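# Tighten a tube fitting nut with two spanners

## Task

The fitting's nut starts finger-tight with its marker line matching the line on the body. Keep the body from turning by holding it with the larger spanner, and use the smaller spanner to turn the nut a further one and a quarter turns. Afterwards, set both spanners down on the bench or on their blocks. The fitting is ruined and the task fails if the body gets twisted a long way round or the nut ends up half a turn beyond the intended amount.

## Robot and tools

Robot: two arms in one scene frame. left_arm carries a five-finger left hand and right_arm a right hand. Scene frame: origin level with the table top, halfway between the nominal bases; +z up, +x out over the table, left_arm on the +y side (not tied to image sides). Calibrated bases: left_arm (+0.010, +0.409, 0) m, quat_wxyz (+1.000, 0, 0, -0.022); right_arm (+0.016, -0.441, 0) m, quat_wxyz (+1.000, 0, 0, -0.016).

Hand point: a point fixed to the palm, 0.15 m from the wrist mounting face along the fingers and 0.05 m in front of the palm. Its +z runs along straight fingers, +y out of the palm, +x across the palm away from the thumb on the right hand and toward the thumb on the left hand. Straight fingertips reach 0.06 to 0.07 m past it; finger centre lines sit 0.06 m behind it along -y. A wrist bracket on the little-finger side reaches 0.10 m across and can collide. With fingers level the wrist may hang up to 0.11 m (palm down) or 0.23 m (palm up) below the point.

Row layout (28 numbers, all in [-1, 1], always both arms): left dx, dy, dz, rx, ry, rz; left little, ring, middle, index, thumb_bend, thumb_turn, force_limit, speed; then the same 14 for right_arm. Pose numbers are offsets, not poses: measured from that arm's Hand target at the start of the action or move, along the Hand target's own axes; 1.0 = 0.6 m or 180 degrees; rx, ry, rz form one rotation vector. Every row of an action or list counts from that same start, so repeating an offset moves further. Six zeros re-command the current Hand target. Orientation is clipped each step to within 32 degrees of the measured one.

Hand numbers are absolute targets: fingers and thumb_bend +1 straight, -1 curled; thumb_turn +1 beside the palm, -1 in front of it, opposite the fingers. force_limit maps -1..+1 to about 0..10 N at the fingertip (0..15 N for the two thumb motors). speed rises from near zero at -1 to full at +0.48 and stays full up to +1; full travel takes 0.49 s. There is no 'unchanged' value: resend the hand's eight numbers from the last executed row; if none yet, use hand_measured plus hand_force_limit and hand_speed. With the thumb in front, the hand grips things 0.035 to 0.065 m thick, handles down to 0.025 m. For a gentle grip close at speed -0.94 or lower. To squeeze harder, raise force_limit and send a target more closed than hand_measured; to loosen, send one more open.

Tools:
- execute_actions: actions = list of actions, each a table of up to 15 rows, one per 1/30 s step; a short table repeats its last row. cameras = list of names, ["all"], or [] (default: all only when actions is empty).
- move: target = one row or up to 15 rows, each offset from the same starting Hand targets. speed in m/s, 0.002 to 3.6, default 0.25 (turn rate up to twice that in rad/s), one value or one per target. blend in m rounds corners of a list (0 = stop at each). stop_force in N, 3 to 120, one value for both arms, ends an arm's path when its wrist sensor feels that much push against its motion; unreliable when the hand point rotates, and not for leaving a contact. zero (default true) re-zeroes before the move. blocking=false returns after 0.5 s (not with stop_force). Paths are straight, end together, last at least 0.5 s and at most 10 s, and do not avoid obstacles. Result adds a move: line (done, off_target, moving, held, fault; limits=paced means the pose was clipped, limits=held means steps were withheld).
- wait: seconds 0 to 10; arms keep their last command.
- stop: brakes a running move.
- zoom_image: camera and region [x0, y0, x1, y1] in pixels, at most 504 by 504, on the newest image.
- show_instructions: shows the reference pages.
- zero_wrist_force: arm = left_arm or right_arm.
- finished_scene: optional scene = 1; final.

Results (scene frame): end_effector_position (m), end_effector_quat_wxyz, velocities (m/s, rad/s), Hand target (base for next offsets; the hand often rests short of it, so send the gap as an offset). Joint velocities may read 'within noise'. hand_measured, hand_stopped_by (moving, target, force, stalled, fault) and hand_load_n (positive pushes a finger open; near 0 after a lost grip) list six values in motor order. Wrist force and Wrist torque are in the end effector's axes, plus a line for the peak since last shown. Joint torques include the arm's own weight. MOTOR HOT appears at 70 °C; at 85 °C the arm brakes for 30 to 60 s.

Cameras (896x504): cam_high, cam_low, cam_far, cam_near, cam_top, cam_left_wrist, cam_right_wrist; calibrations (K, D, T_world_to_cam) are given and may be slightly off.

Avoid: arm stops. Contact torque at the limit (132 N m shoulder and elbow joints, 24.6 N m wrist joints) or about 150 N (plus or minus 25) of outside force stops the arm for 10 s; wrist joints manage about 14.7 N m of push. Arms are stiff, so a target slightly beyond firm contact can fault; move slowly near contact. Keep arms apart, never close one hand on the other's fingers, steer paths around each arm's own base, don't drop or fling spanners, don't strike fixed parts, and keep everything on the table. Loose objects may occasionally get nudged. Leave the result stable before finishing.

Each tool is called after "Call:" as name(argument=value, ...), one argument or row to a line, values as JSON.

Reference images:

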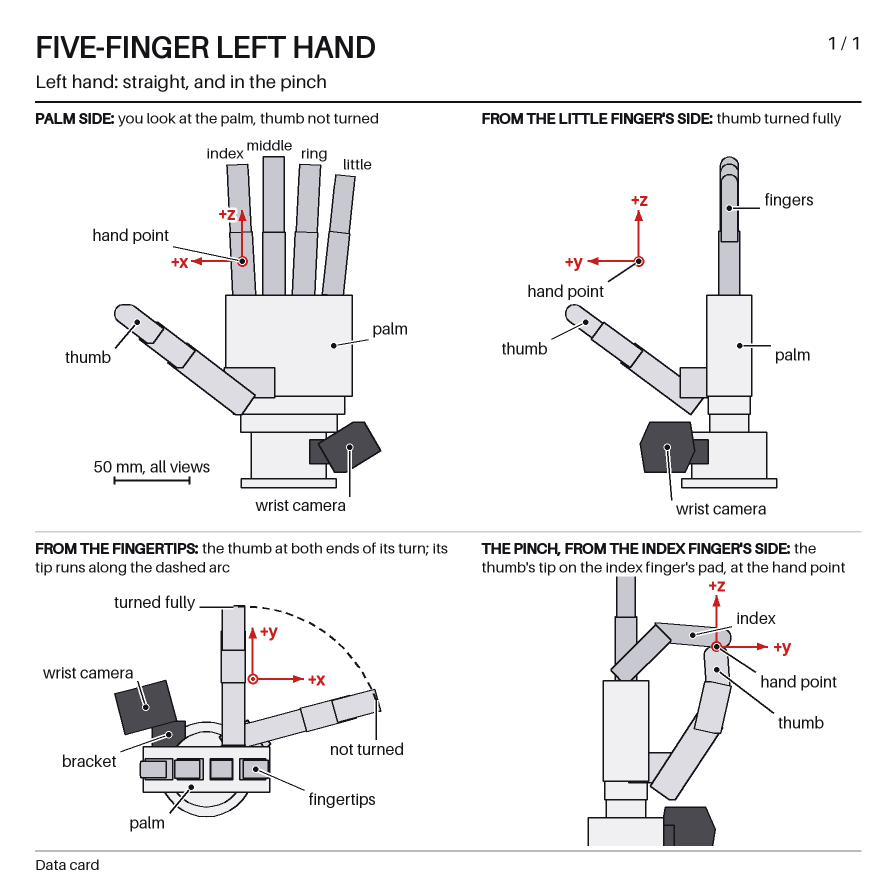

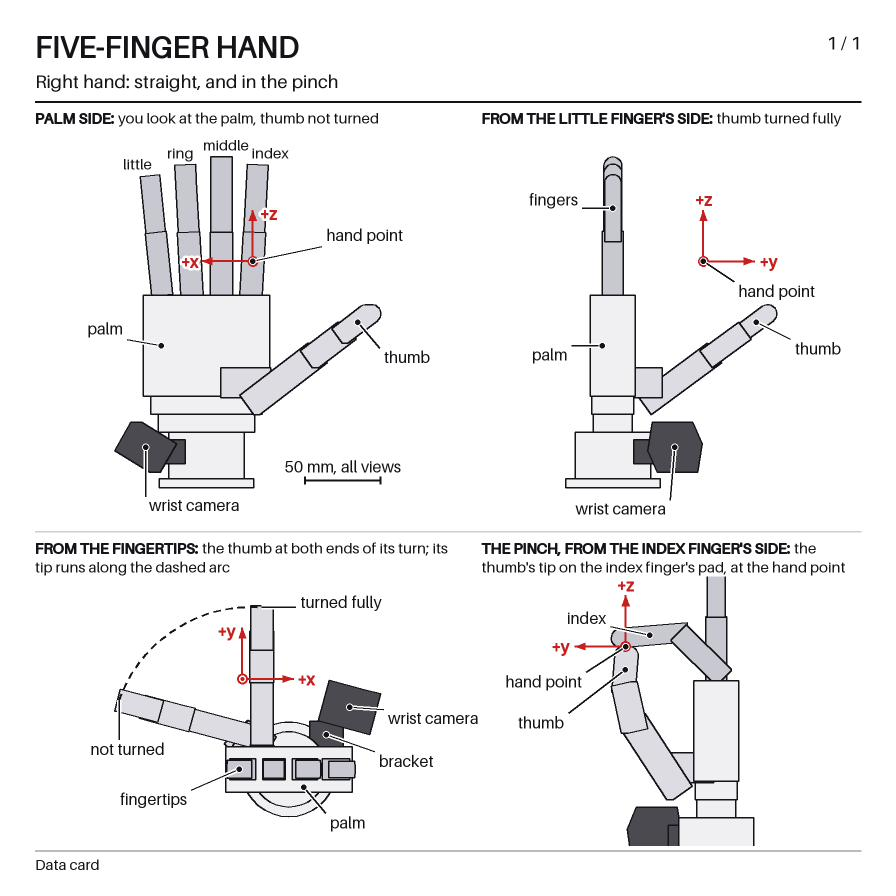

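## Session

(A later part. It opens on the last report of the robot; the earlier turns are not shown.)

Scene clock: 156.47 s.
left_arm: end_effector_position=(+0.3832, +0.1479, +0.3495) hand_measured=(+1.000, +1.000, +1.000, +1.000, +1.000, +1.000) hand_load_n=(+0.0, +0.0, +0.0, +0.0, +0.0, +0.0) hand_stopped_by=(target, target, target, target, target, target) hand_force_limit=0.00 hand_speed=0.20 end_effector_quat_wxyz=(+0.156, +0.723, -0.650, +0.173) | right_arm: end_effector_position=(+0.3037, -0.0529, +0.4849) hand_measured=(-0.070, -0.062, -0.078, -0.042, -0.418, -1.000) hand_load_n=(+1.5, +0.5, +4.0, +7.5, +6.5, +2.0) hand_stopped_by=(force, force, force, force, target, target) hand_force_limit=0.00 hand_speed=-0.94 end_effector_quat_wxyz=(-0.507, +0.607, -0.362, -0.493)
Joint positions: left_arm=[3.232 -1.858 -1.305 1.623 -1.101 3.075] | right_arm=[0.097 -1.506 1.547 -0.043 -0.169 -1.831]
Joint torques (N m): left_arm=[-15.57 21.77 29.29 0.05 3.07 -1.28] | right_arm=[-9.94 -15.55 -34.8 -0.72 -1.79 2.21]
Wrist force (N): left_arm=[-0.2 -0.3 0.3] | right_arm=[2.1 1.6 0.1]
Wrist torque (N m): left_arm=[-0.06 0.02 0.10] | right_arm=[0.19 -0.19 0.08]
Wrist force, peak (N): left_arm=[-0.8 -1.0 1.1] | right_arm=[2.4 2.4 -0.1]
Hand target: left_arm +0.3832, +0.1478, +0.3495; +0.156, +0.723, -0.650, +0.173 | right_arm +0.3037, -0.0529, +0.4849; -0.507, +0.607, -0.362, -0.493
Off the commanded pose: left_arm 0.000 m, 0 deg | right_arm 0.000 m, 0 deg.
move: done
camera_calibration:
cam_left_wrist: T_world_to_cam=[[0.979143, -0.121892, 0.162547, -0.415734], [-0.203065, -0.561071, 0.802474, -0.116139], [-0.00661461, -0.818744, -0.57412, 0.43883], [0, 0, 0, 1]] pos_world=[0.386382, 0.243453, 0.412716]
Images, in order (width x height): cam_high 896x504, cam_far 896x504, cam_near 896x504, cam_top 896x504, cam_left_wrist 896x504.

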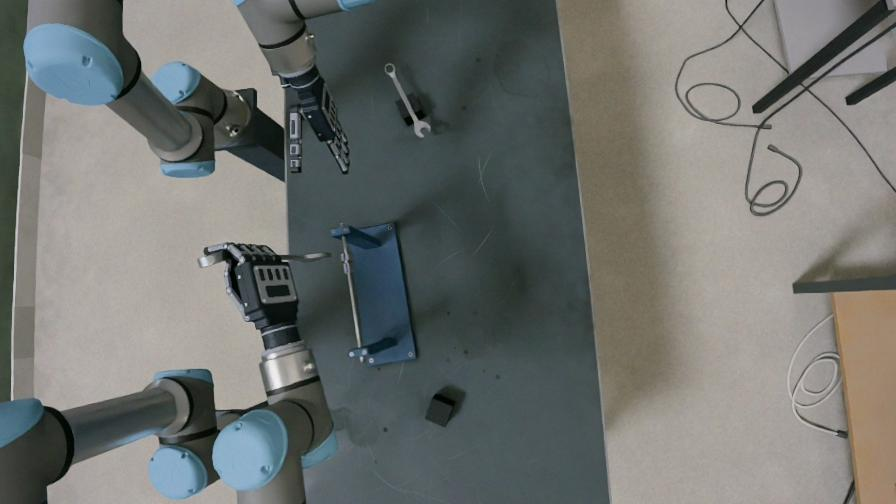

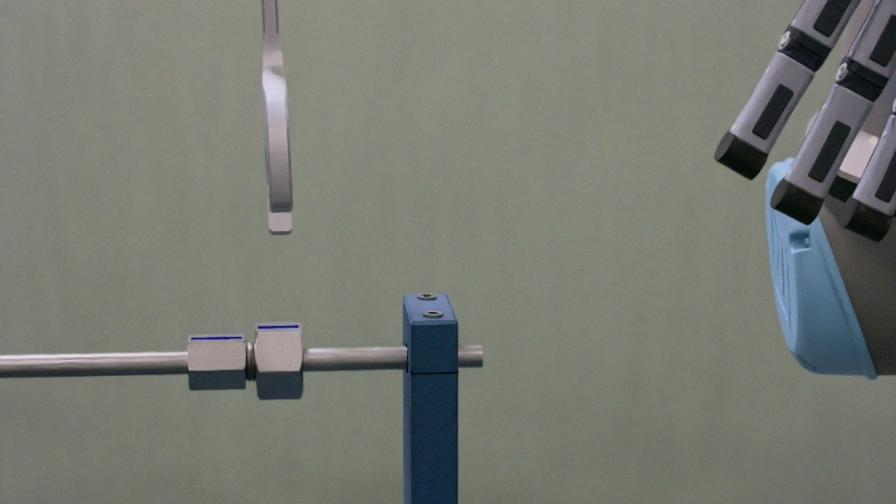

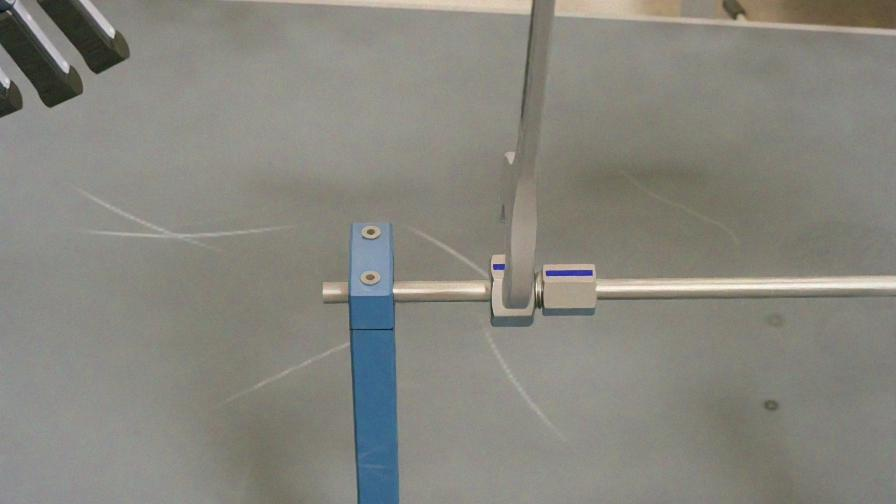

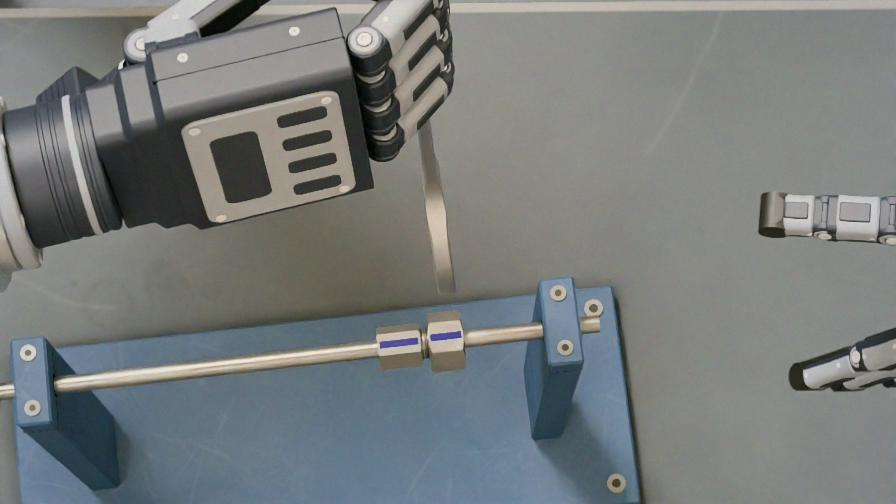

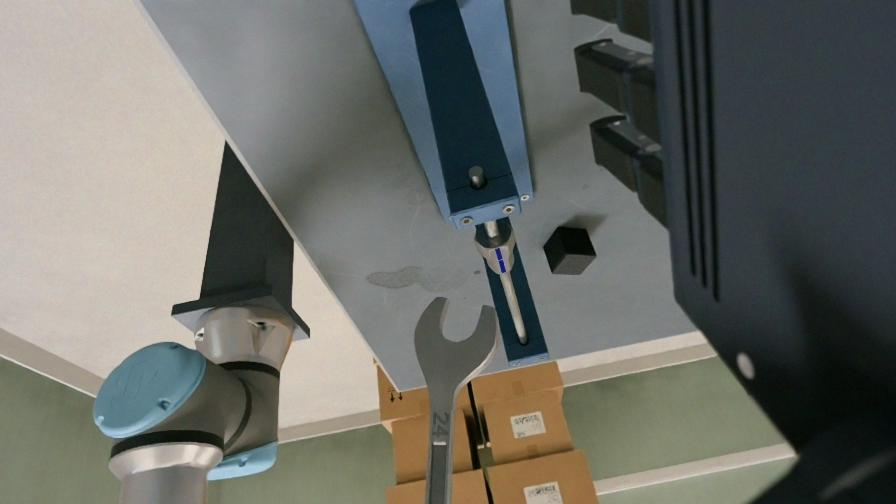

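Call:
move(
  target=[0,0,0,0,0,0,1,1,1,1,1,1,0,0.2,0.0530,0.0197,0.0007,-0.0010,0.00375,-0.0303,-0.5,-0.5,-0.6,-0.55,-0.42,-1,0.0,-0.94],
  speed=0.1,
  cameras=["cam_left_wrist","cam_far","cam_near","cam_low"],
)

Call:
zoom_image(
  camera="cam_left_wrist",
  region=[440, 210, 540, 360],
)

Call:
zoom_image(
  camera="cam_far",
  region=[180, 150, 330, 410],
)

Call:
zoom_image(
  camera="cam_low",
  region=[225, 145, 305, 225],
)

Scene clock: 165.63 s.
left_arm: end_effector_position=(+0.3832, +0.1478, +0.3495) hand_measured=(+1.000, +1.000, +1.000, +1.000, +1.000, +1.000) hand_load_n=(+0.0, +0.0, +0.0, +0.0, +0.0, +0.0) hand_stopped_by=(target, target, target, target, target, target) hand_force_limit=0.00 hand_speed=0.20 end_effector_quat_wxyz=(+0.156, +0.723, -0.650, +0.173) | right_arm: end_effector_position=(+0.3005, -0.0532, +0.4511) hand_measured=(-0.070, -0.062, -0.078, -0.042, -0.418, -1.000) hand_load_n=(+1.5, +0.5, +4.5, +7.0, +6.5, +2.0) hand_stopped_by=(force, force, force, force, target, target) hand_force_limit=0.00 hand_speed=-0.94 end_effector_quat_wxyz=(-0.527, +0.628, -0.335, -0.465)
Joint positions: left_arm=[3.231 -1.858 -1.305 1.623 -1.101 3.074] | right_arm=[0.097 -1.523 1.629 -0.178 -0.169 -1.856]
Joint torques (N m): left_arm=[-15.51 22.58 29.88 0.01 3.11 -1.16] | right_arm=[-10.4 -30.86 -9.98 -1.35 0.56 2.12]
Wrist force (N): left_arm=[0.0 -0.1 0.0] | right_arm=[2.1 1.9 0.0]
Wrist torque (N m): left_arm=[-0.02 -0.02 0.10] | right_arm=[0.20 -0.20 0.08]
Wrist force, peak (N): left_arm=[-0.3 -0.1 0.4] | right_arm=[2.5 2.4 0.1]
Hand target: left_arm +0.3832, +0.1478, +0.3495; +0.156, +0.723, -0.650, +0.173 | right_arm +0.3005, -0.0532, +0.4511; -0.527, +0.628, -0.335, -0.465
Off the commanded pose: left_arm 0.000 m, 0 deg | right_arm 0.000 m, 0 deg.
move: done
camera_calibration:
cam_left_wrist: T_world_to_cam=[[0.979143, -0.121878, 0.162555, -0.415753], [-0.203063, -0.561005, 0.80252, -0.116231], [-0.00661583, -0.818791, -0.574053, 0.438732], [0, 0, 0, 1]] pos_world=[0.386382, 0.243353, 0.412716]
Images, in order (width x height): cam_low 896x504, cam_far 896x504, cam_near 896x504, cam_left_wrist 896x504.

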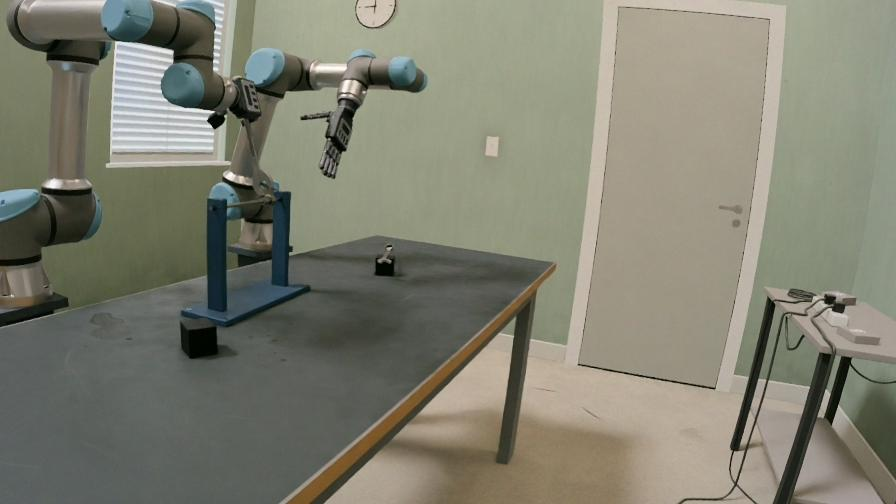

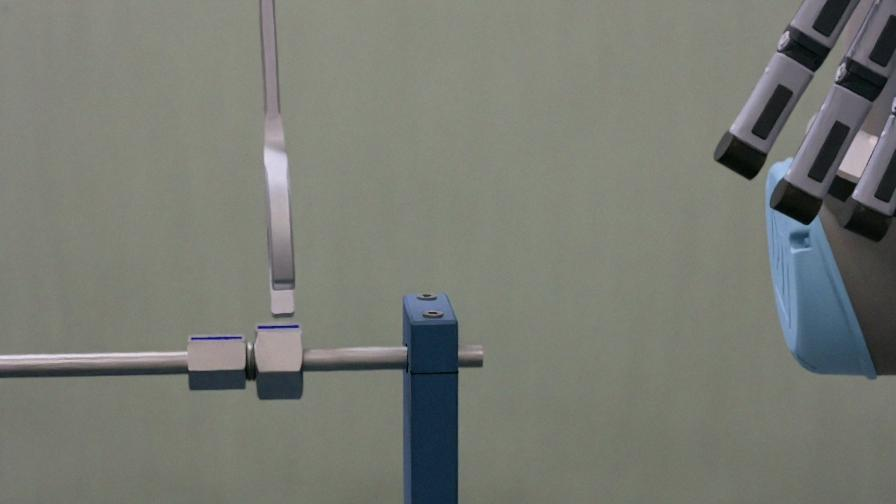

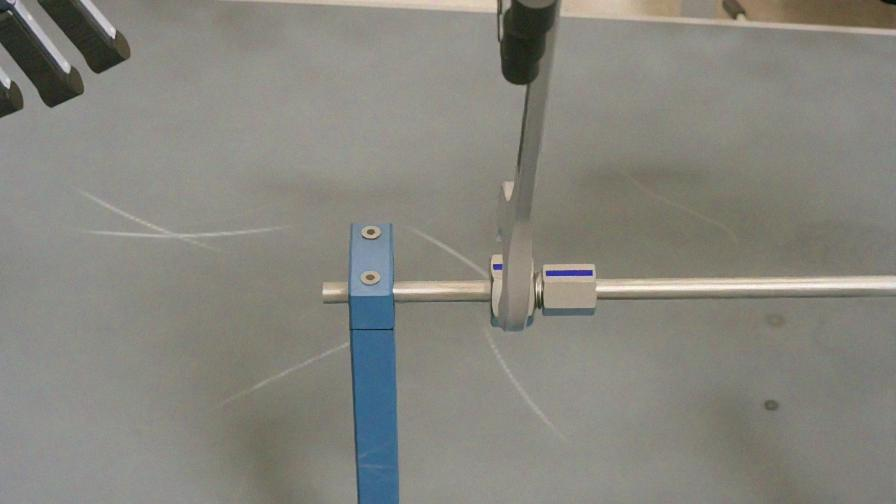

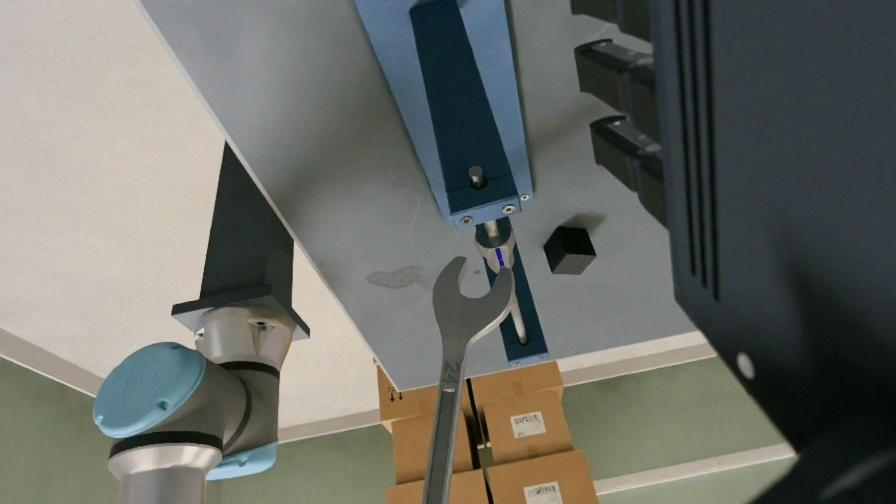

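Scaled by 3.360 from the camera's 896x504 image, which has a finer 1280x720 frame.

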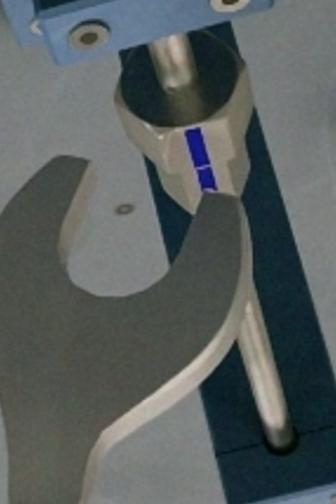

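Scaled by 1.938 from the camera's 896x504 image, which has a finer 1280x720 frame.

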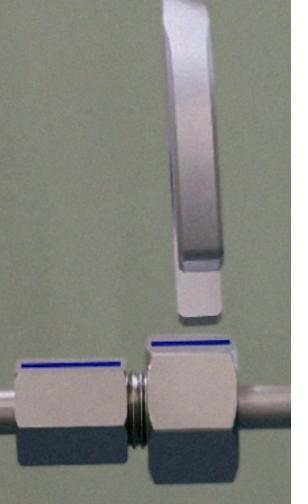

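Scaled by 6.300 from the camera's 896x504 image, which has a finer 1280x720 frame.

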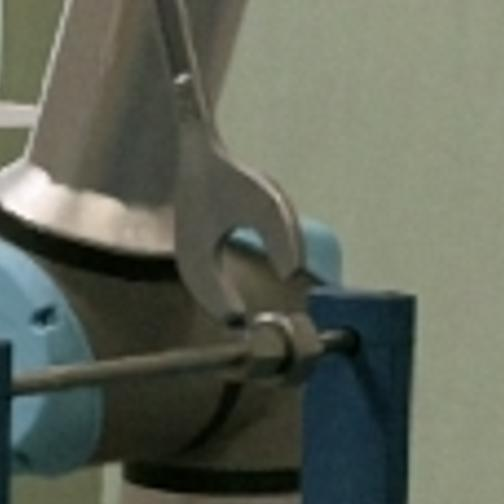

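Call:
zoom_image(
  camera="cam_left_wrist",
  region=[430, 240, 520, 330],
)

Scaled by 5.600 from the camera's 896x504 image, which has a finer 1280x720 frame.

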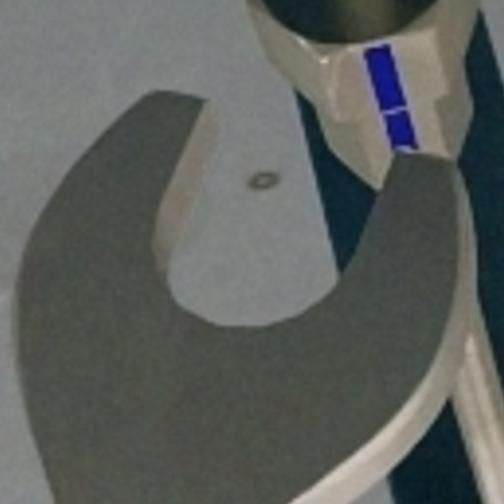

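Call:
move(
  target=[0,0,0,0,0,0,1,1,1,1,1,1,0,0.2,0.0540,-0.0100,-0.0030,0,0,0,-0.5,-0.5,-0.6,-0.55,-0.42,-1,0.0,-0.94],
  speed=0.04,
  stop_force=5,
  cameras=["cam_left_wrist","cam_far","cam_near","cam_low"],
)

Call:
zoom_image(
  camera="cam_left_wrist",
  region=[440, 210, 540, 310],
)

Scene clock: 170.10 s.
left_arm: end_effector_position=(+0.3832, +0.1478, +0.3495) hand_measured=(+1.000, +1.000, +1.000, +1.000, +1.000, +1.000) hand_load_n=(+0.0, +0.0, +0.0, +0.0, +0.0, +0.0) hand_stopped_by=(target, target, target, target, target, target) hand_force_limit=0.00 hand_speed=0.20 end_effector_quat_wxyz=(+0.156, +0.723, -0.650, +0.173) | right_arm: end_effector_position=(+0.3102, -0.0522, +0.4350) hand_measured=(-0.070, -0.062, -0.078, -0.042, -0.418, -1.000) hand_load_n=(+2.0, +0.5, +4.0, +7.0, +3.0, -1.5) hand_stopped_by=(force, force, force, force, target, target) hand_force_limit=0.00 hand_speed=-0.94 end_effector_quat_wxyz=(-0.527, +0.628, -0.335, -0.465)
Joint positions: left_arm=[3.231 -1.858 -1.305 1.623 -1.101 3.074] | right_arm=[0.098 -1.495 1.64 -0.217 -0.168 -1.857]
Joint torques (N m): left_arm=[-15.06 22.37 30.07 0.11 2.86 -1.28] | right_arm=[-8.49 -37.87 -37.94 3.06 -1.8 -1.3]
Wrist force (N): left_arm=[-0.3 -0.3 0.1] | right_arm=[17.3 2.0 0.0]
Wrist torque (N m): left_arm=[-0.04 0.02 0.09] | right_arm=[0.19 -0.12 0.59]
Wrist force, peak (N): left_arm=[-0.4 -0.2 0.3] | right_arm=[17.8 2.1 -0.1]
Hand target: left_arm +0.3832, +0.1478, +0.3495; +0.156, +0.723, -0.650, +0.173 | right_arm +0.3102, -0.0522, +0.4350; -0.527, +0.628, -0.335, -0.465 (not the last commanded pose)
Off the commanded pose: left_arm 0.000 m, 0 deg | right_arm 0.014 m, 0 deg.
move: contact (right_arm)
camera_calibration:
cam_left_wrist: T_world_to_cam=[[0.979143, -0.121878, 0.162555, -0.415753], [-0.203063, -0.561005, 0.80252, -0.116231], [-0.00661583, -0.818791, -0.574053, 0.438732], [0, 0, 0, 1]] pos_world=[0.386382, 0.243353, 0.412716]
Images, in order (width x height): cam_low 896x504, cam_far 896x504, cam_near 896x504, cam_left_wrist 896x504.

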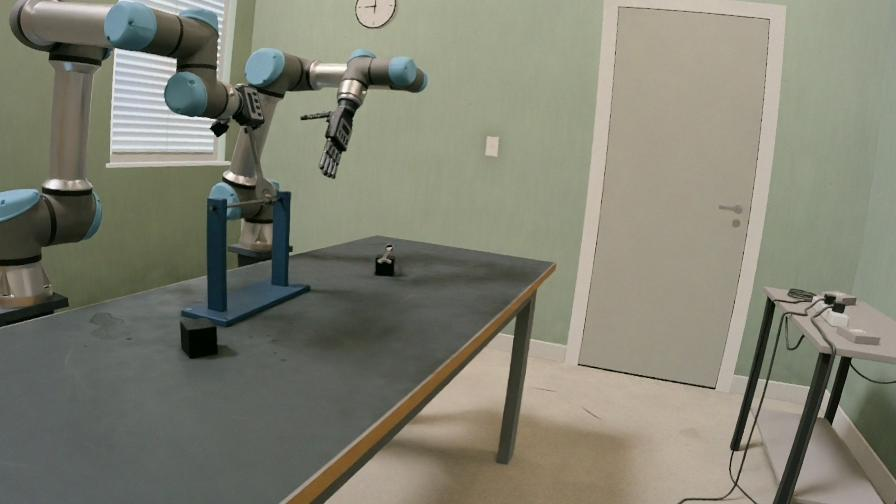

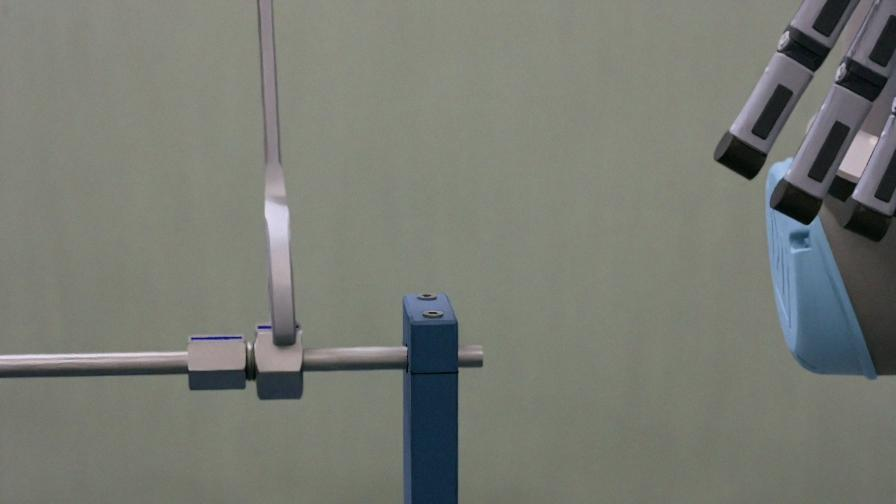

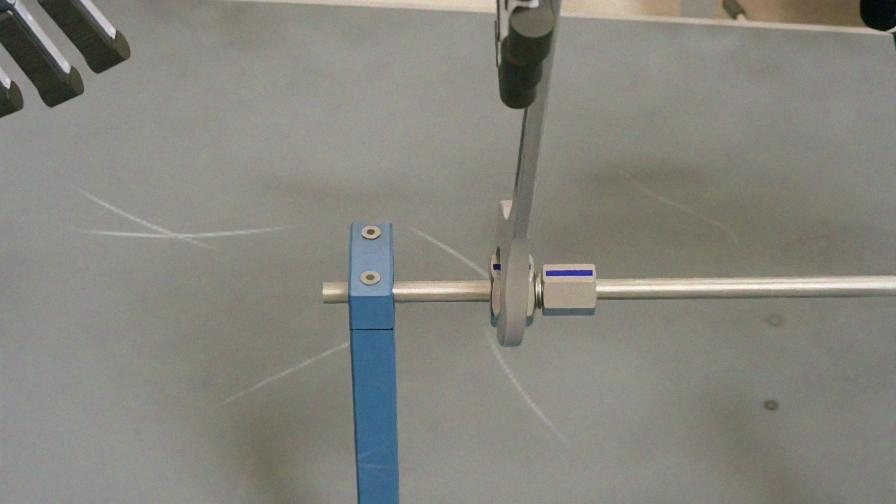

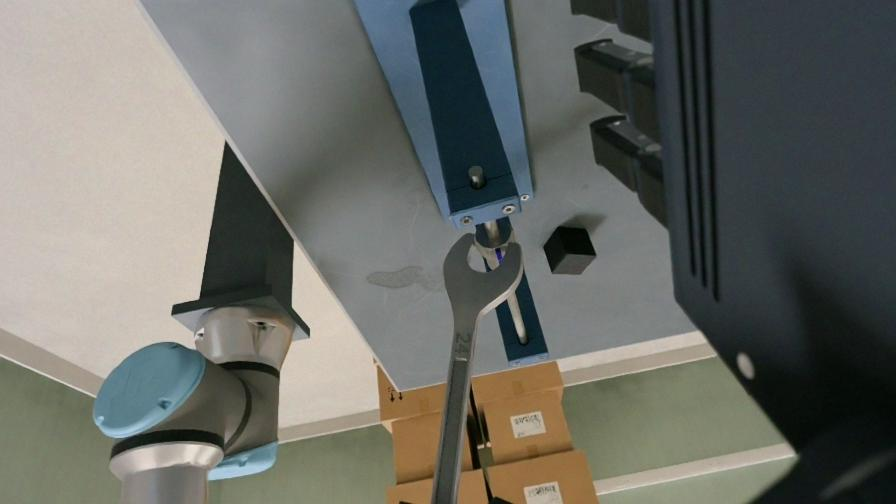

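Scaled by 5.040 from the camera's 896x504 image, which has a finer 1280x720 frame.

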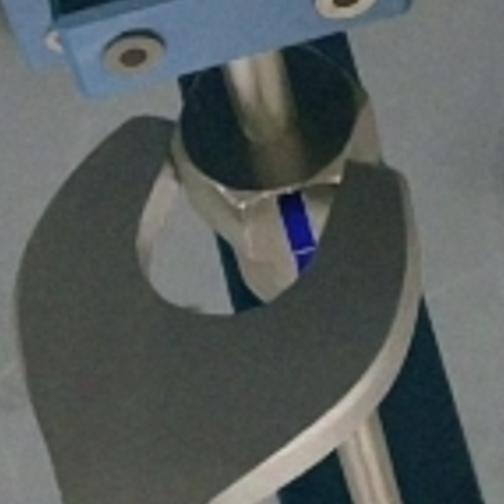

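Call:
move(
  target=[0,0,0,0,0,0,1,1,1,1,1,1,0,0.2,-0.00865,-0.00092,0.0002,0,0,0,-0.5,-0.5,-0.6,-0.55,-0.42,-1,0.0,-0.94],
  speed=0.05,
  cameras=["cam_left_wrist","cam_far"],
)

Call:
zoom_image(
  camera="cam_left_wrist",
  region=[440, 215, 530, 305],
)

Scene clock: 172.70 s.
left_arm: end_effector_position=(+0.3832, +0.1478, +0.3495) hand_measured=(+1.000, +1.000, +1.000, +1.000, +1.000, +1.000) hand_load_n=(+0.0, +0.0, +0.0, +0.0, +0.0, +0.0) hand_stopped_by=(target, target, target, target, target, target) hand_force_limit=0.00 hand_speed=0.20 end_effector_quat_wxyz=(+0.156, +0.723, -0.650, +0.173) | right_arm: end_effector_position=(+0.3089, -0.0523, +0.4400) hand_measured=(-0.070, -0.062, -0.078, -0.042, -0.418, -1.000) hand_load_n=(+1.5, +0.5, +4.0, +8.0, +3.5, -1.5) hand_stopped_by=(force, force, force, force, target, target) hand_force_limit=0.00 hand_speed=-0.94 end_effector_quat_wxyz=(-0.527, +0.628, -0.335, -0.465)
Joint positions: left_arm=[3.231 -1.858 -1.305 1.623 -1.101 3.074] | right_arm=[0.098 -1.5 1.633 -0.204 -0.168 -1.857]
Joint torques (N m): left_arm=[-15.44 22.7 29.01 0.07 2.54 -1.34] | right_arm=[-9.12 -31.76 -35.46 1.44 -1.5 -2.13]
Wrist force (N): left_arm=[-0.3 0.0 0.1] | right_arm=[2.1 3.0 0.3]
Wrist torque (N m): left_arm=[-0.01 0.04 0.08] | right_arm=[0.24 -0.16 0.29]
Wrist force, peak (N): left_arm=[-0.2 -0.4 0.3] | right_arm=[18.9 1.5 0.1]
Hand target: left_arm +0.3832, +0.1478, +0.3495; +0.156, +0.723, -0.650, +0.173 | right_arm +0.3089, -0.0523, +0.4401; -0.527, +0.628, -0.335, -0.465
Off the commanded pose: left_arm 0.000 m, 0 deg | right_arm 0.000 m, 0 deg.
move: done
camera_calibration:
cam_left_wrist: T_world_to_cam=[[0.979143, -0.121878, 0.162555, -0.415753], [-0.203063, -0.561005, 0.80252, -0.116231], [-0.00661583, -0.818791, -0.574053, 0.438732], [0, 0, 0, 1]] pos_world=[0.386382, 0.243353, 0.412716]
Images, in order (width x height): cam_far 896x504, cam_left_wrist 896x504.

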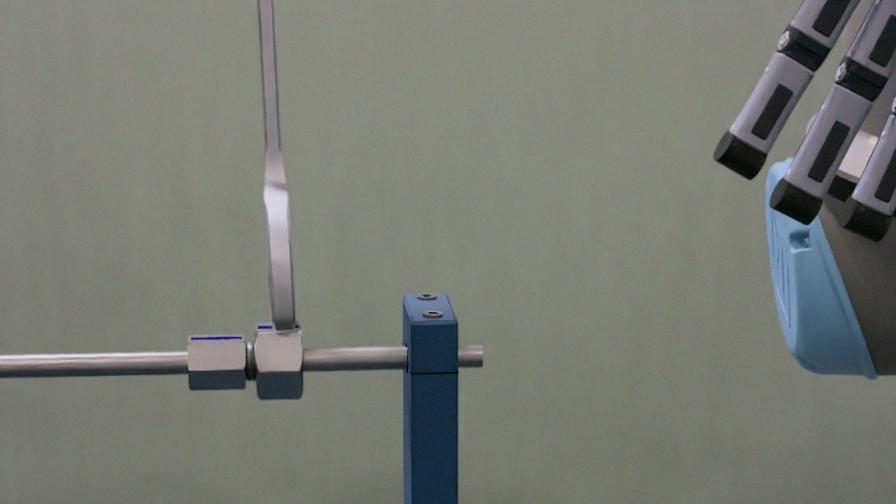

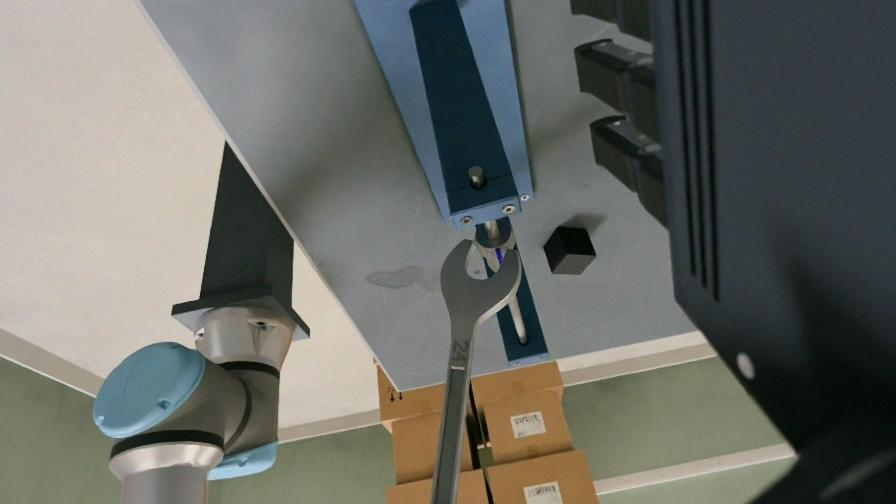

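Scaled by 5.600 from the camera's 896x504 image, which has a finer 1280x720 frame.

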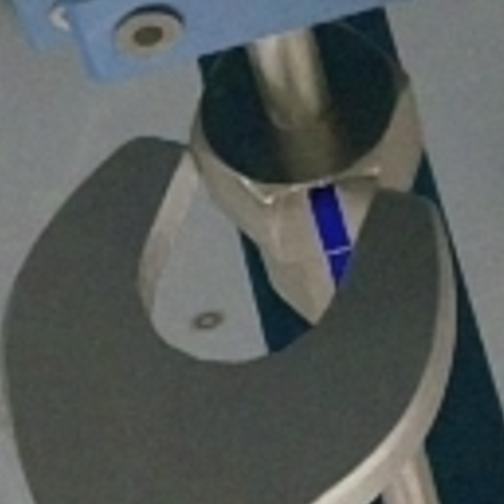

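Call:
move(
  target=[
    [0,0,0,0,0,0,1,1,1,1,1,1,0,0.2,-0.00012,-0.00065,-0.00008,0,0,0,-0.5,-0.5,-0.6,-0.55,-0.42,-1,0.0,-0.94],
    [0,0,0,0,0,0,1,1,1,1,1,1,0,0.2,0.03105,-0.00603,-0.00178,0,0,0,-0.5,-0.5,-0.6,-0.55,-0.42,-1,0.0,-0.94],
  ],
  speed=0.03,
  stop_force=5,
  cameras=["cam_left_wrist","cam_far"],
)

Call:
zoom_image(
  camera="cam_left_wrist",
  region=[440, 215, 530, 305],
)

Scene clock: 176.40 s.
left_arm: end_effector_position=(+0.3832, +0.1478, +0.3495) hand_measured=(+1.000, +1.000, +1.000, +1.000, +1.000, +1.000) hand_load_n=(+0.0, +0.0, -0.5, +0.0, +0.0, +0.0) hand_stopped_by=(target, target, target, target, target, target) hand_force_limit=0.00 hand_speed=0.20 end_effector_quat_wxyz=(+0.156, +0.723, -0.650, +0.173) | right_arm: end_effector_position=(+0.3126, -0.0520, +0.4347) hand_measured=(-0.070, -0.062, -0.078, -0.042, -0.418, -1.000) hand_load_n=(+1.5, +0.0, +4.0, +7.5, +3.5, -1.5) hand_stopped_by=(force, force, force, force, target, target) hand_force_limit=0.00 hand_speed=-0.94 end_effector_quat_wxyz=(-0.527, +0.627, -0.335, -0.465)
Joint positions: left_arm=[3.231 -1.858 -1.305 1.623 -1.101 3.074] | right_arm=[0.098 -1.489 1.635 -0.216 -0.168 -1.858]
Joint torques (N m): left_arm=[-14.71 22.62 29.41 0.07 2.24 -1.22] | right_arm=[-8.61 -38.88 -38.52 3.05 -1.78 2.12]
Wrist force (N): left_arm=[-0.1 -0.3 0.2] | right_arm=[17.9 2.2 0.0]
Wrist torque (N m): left_arm=[-0.05 -0.01 0.10] | right_arm=[0.20 -0.05 0.62]
Wrist force, peak (N): left_arm=[-0.3 -0.5 0.1] | right_arm=[18.0 1.9 0.0]
Hand target: left_arm +0.3832, +0.1478, +0.3495; +0.156, +0.723, -0.650, +0.173 | right_arm +0.3126, -0.0520, +0.4347; -0.527, +0.627, -0.335, -0.465 (not the last commanded pose)
Off the commanded pose: left_arm 0.000 m, 0 deg | right_arm 0.012 m, 0 deg.
move: contact (right_arm); path passed 1 of 2 targets
camera_calibration:
cam_left_wrist: T_world_to_cam=[[0.979143, -0.121878, 0.162555, -0.415753], [-0.203063, -0.561005, 0.80252, -0.116231], [-0.00661583, -0.818791, -0.574053, 0.438732], [0, 0, 0, 1]] pos_world=[0.386382, 0.243353, 0.412716]
Images, in order (width x height): cam_far 896x504, cam_left_wrist 896x504.

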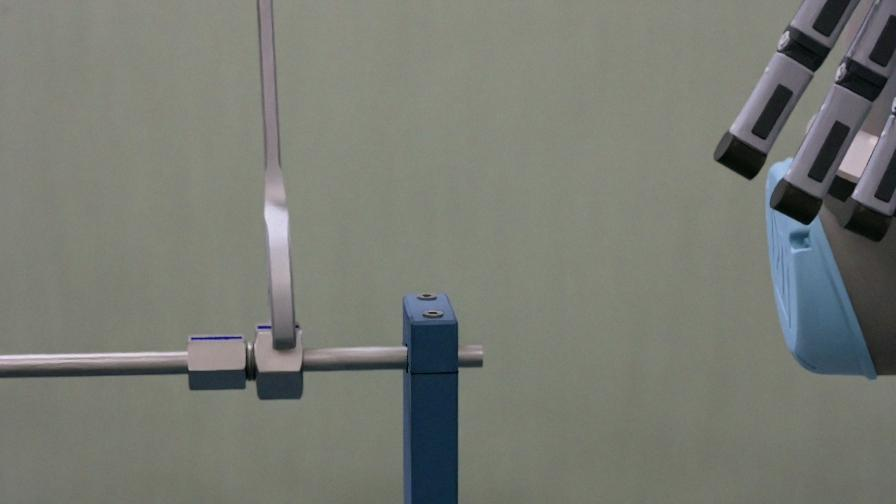

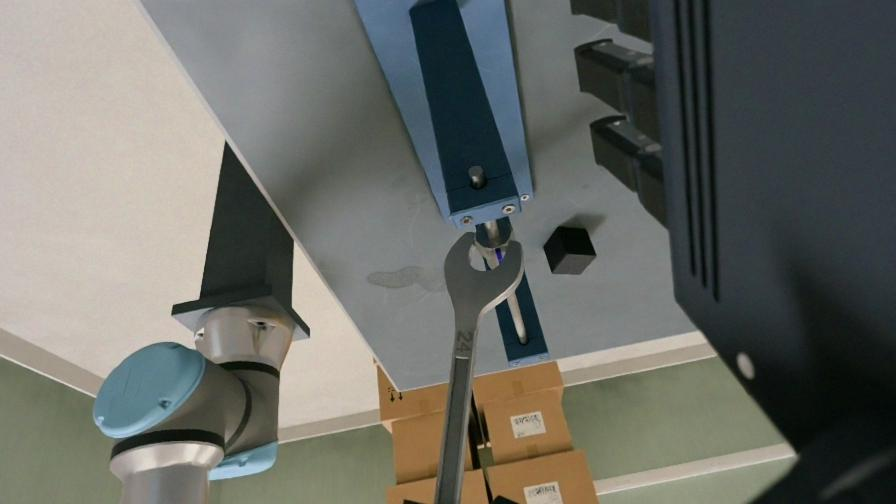

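Scaled by 5.600 from the camera's 896x504 image, which has a finer 1280x720 frame.

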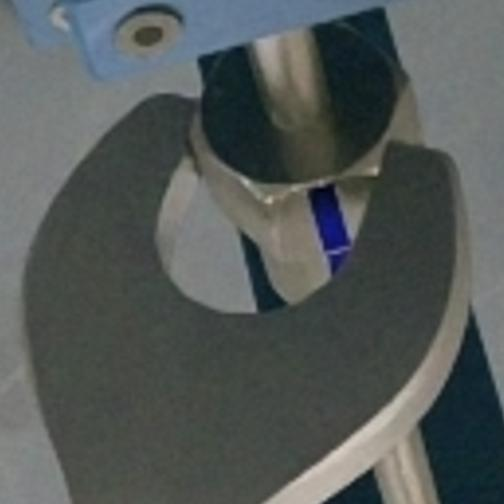

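Call:
zoom_image(
  camera="cam_left_wrist",
  region=[485, 225, 525, 265],
)

Call:
zoom_image(
  camera="cam_left_wrist",
  region=[460, 220, 500, 260],
)

Call:
zoom_image(
  camera="cam_far",
  region=[240, 290, 320, 410],
)

Scaled by 12.600 from the camera's 896x504 image, which has a finer 1280x720 frame.

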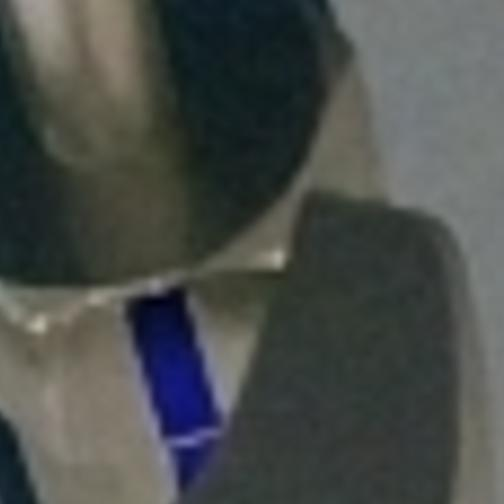

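Scaled by 12.600 from the camera's 896x504 image, which has a finer 1280x720 frame.

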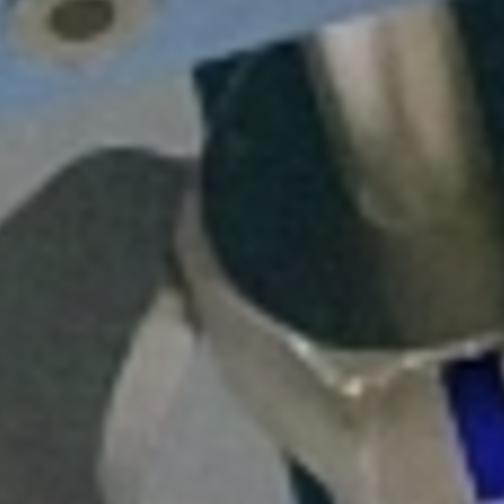

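Scaled by 4.200 from the camera's 896x504 image, which has a finer 1280x720 frame.

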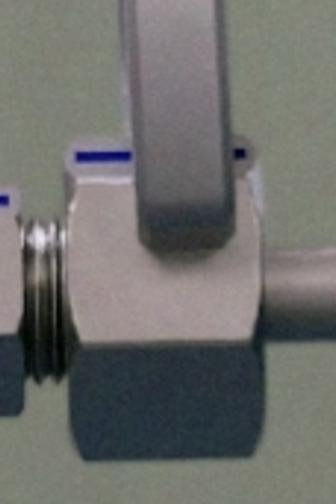

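Call:
move(
  target=[0,0,0,0,0,0,1,1,1,1,1,1,0,0.2,-0.0009,-0.00962,-0.00117,0.00027,-0.00103,0.00827,-0.5,-0.5,-0.6,-0.55,-0.42,-1,0.0,-0.94],
  speed=0.02,
  cameras=["cam_left_wrist","cam_far"],
)

Call:
zoom_image(
  camera="cam_left_wrist",
  region=[440, 215, 530, 305],
)

Scene clock: 185.93 s.
left_arm: end_effector_position=(+0.3832, +0.1478, +0.3495) hand_measured=(+1.000, +1.000, +1.000, +1.000, +1.000, +1.000) hand_load_n=(+0.0, +0.0, +0.0, +0.0, +0.0, +0.0) hand_stopped_by=(target, target, target, target, target, target) hand_force_limit=0.00 hand_speed=0.20 end_effector_quat_wxyz=(+0.156, +0.723, -0.650, +0.173) | right_arm: end_effector_position=(+0.3178, -0.0515, +0.4372) hand_measured=(-0.070, -0.062, -0.078, -0.042, -0.418, -1.000) hand_load_n=(+1.5, +0.5, +4.0, +7.0, +3.5, -0.5) hand_stopped_by=(force, force, force, force, target, target) hand_force_limit=0.00 hand_speed=-0.94 end_effector_quat_wxyz=(-0.522, +0.622, -0.342, -0.473)
Joint positions: left_arm=[3.231 -1.858 -1.305 1.623 -1.101 3.074] | right_arm=[0.098 -1.473 1.617 -0.195 -0.167 -1.851]
Joint torques (N m): left_arm=[-15.03 23.78 29.79 -0.15 1.89 -1.37] | right_arm=[12.2 -16.21 -33.27 1.48 1.65 -1.59]
Wrist force (N): left_arm=[0.0 -0.2 0.0] | right_arm=[1.7 1.7 -0.3]
Wrist torque (N m): left_arm=[-0.02 -0.03 0.10] | right_arm=[0.24 -0.05 -0.04]
Wrist force, peak (N): left_arm=[0.0 -0.5 0.3] | right_arm=[18.6 2.3 0.0]
Hand target: left_arm +0.3832, +0.1478, +0.3495; +0.156, +0.723, -0.650, +0.173 | right_arm +0.3178, -0.0515, +0.4372; -0.522, +0.622, -0.342, -0.473
Off the commanded pose: left_arm 0.000 m, 0 deg | right_arm 0.000 m, 0 deg.
move: done
camera_calibration:
cam_left_wrist: T_world_to_cam=[[0.979143, -0.121878, 0.162555, -0.415753], [-0.203063, -0.561005, 0.80252, -0.116231], [-0.00661583, -0.818791, -0.574053, 0.438732], [0, 0, 0, 1]] pos_world=[0.386382, 0.243353, 0.412716]
Images, in order (width x height): cam_far 896x504, cam_left_wrist 896x504.

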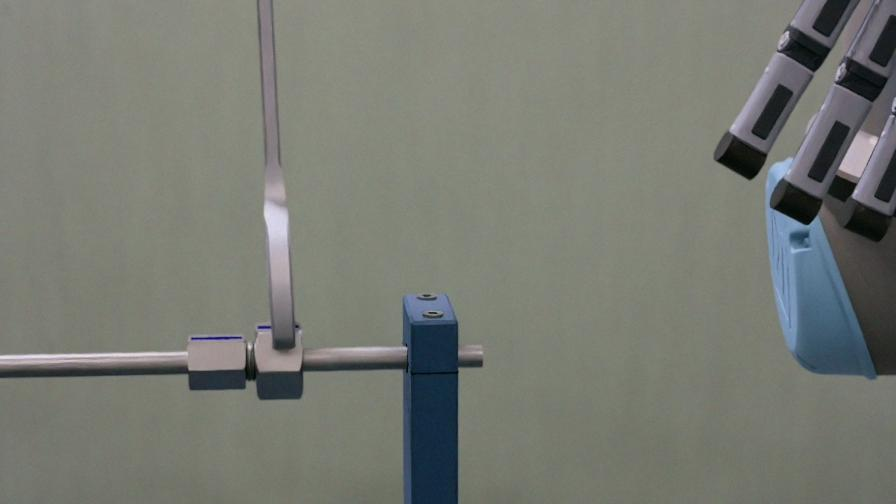

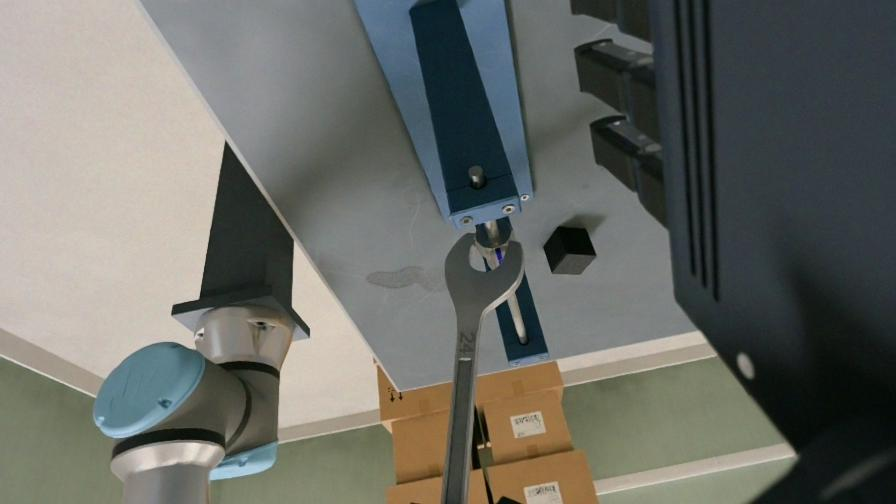

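Scaled by 5.600 from the camera's 896x504 image, which has a finer 1280x720 frame.

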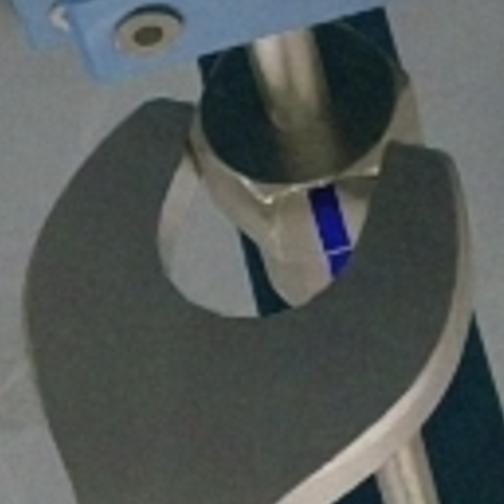

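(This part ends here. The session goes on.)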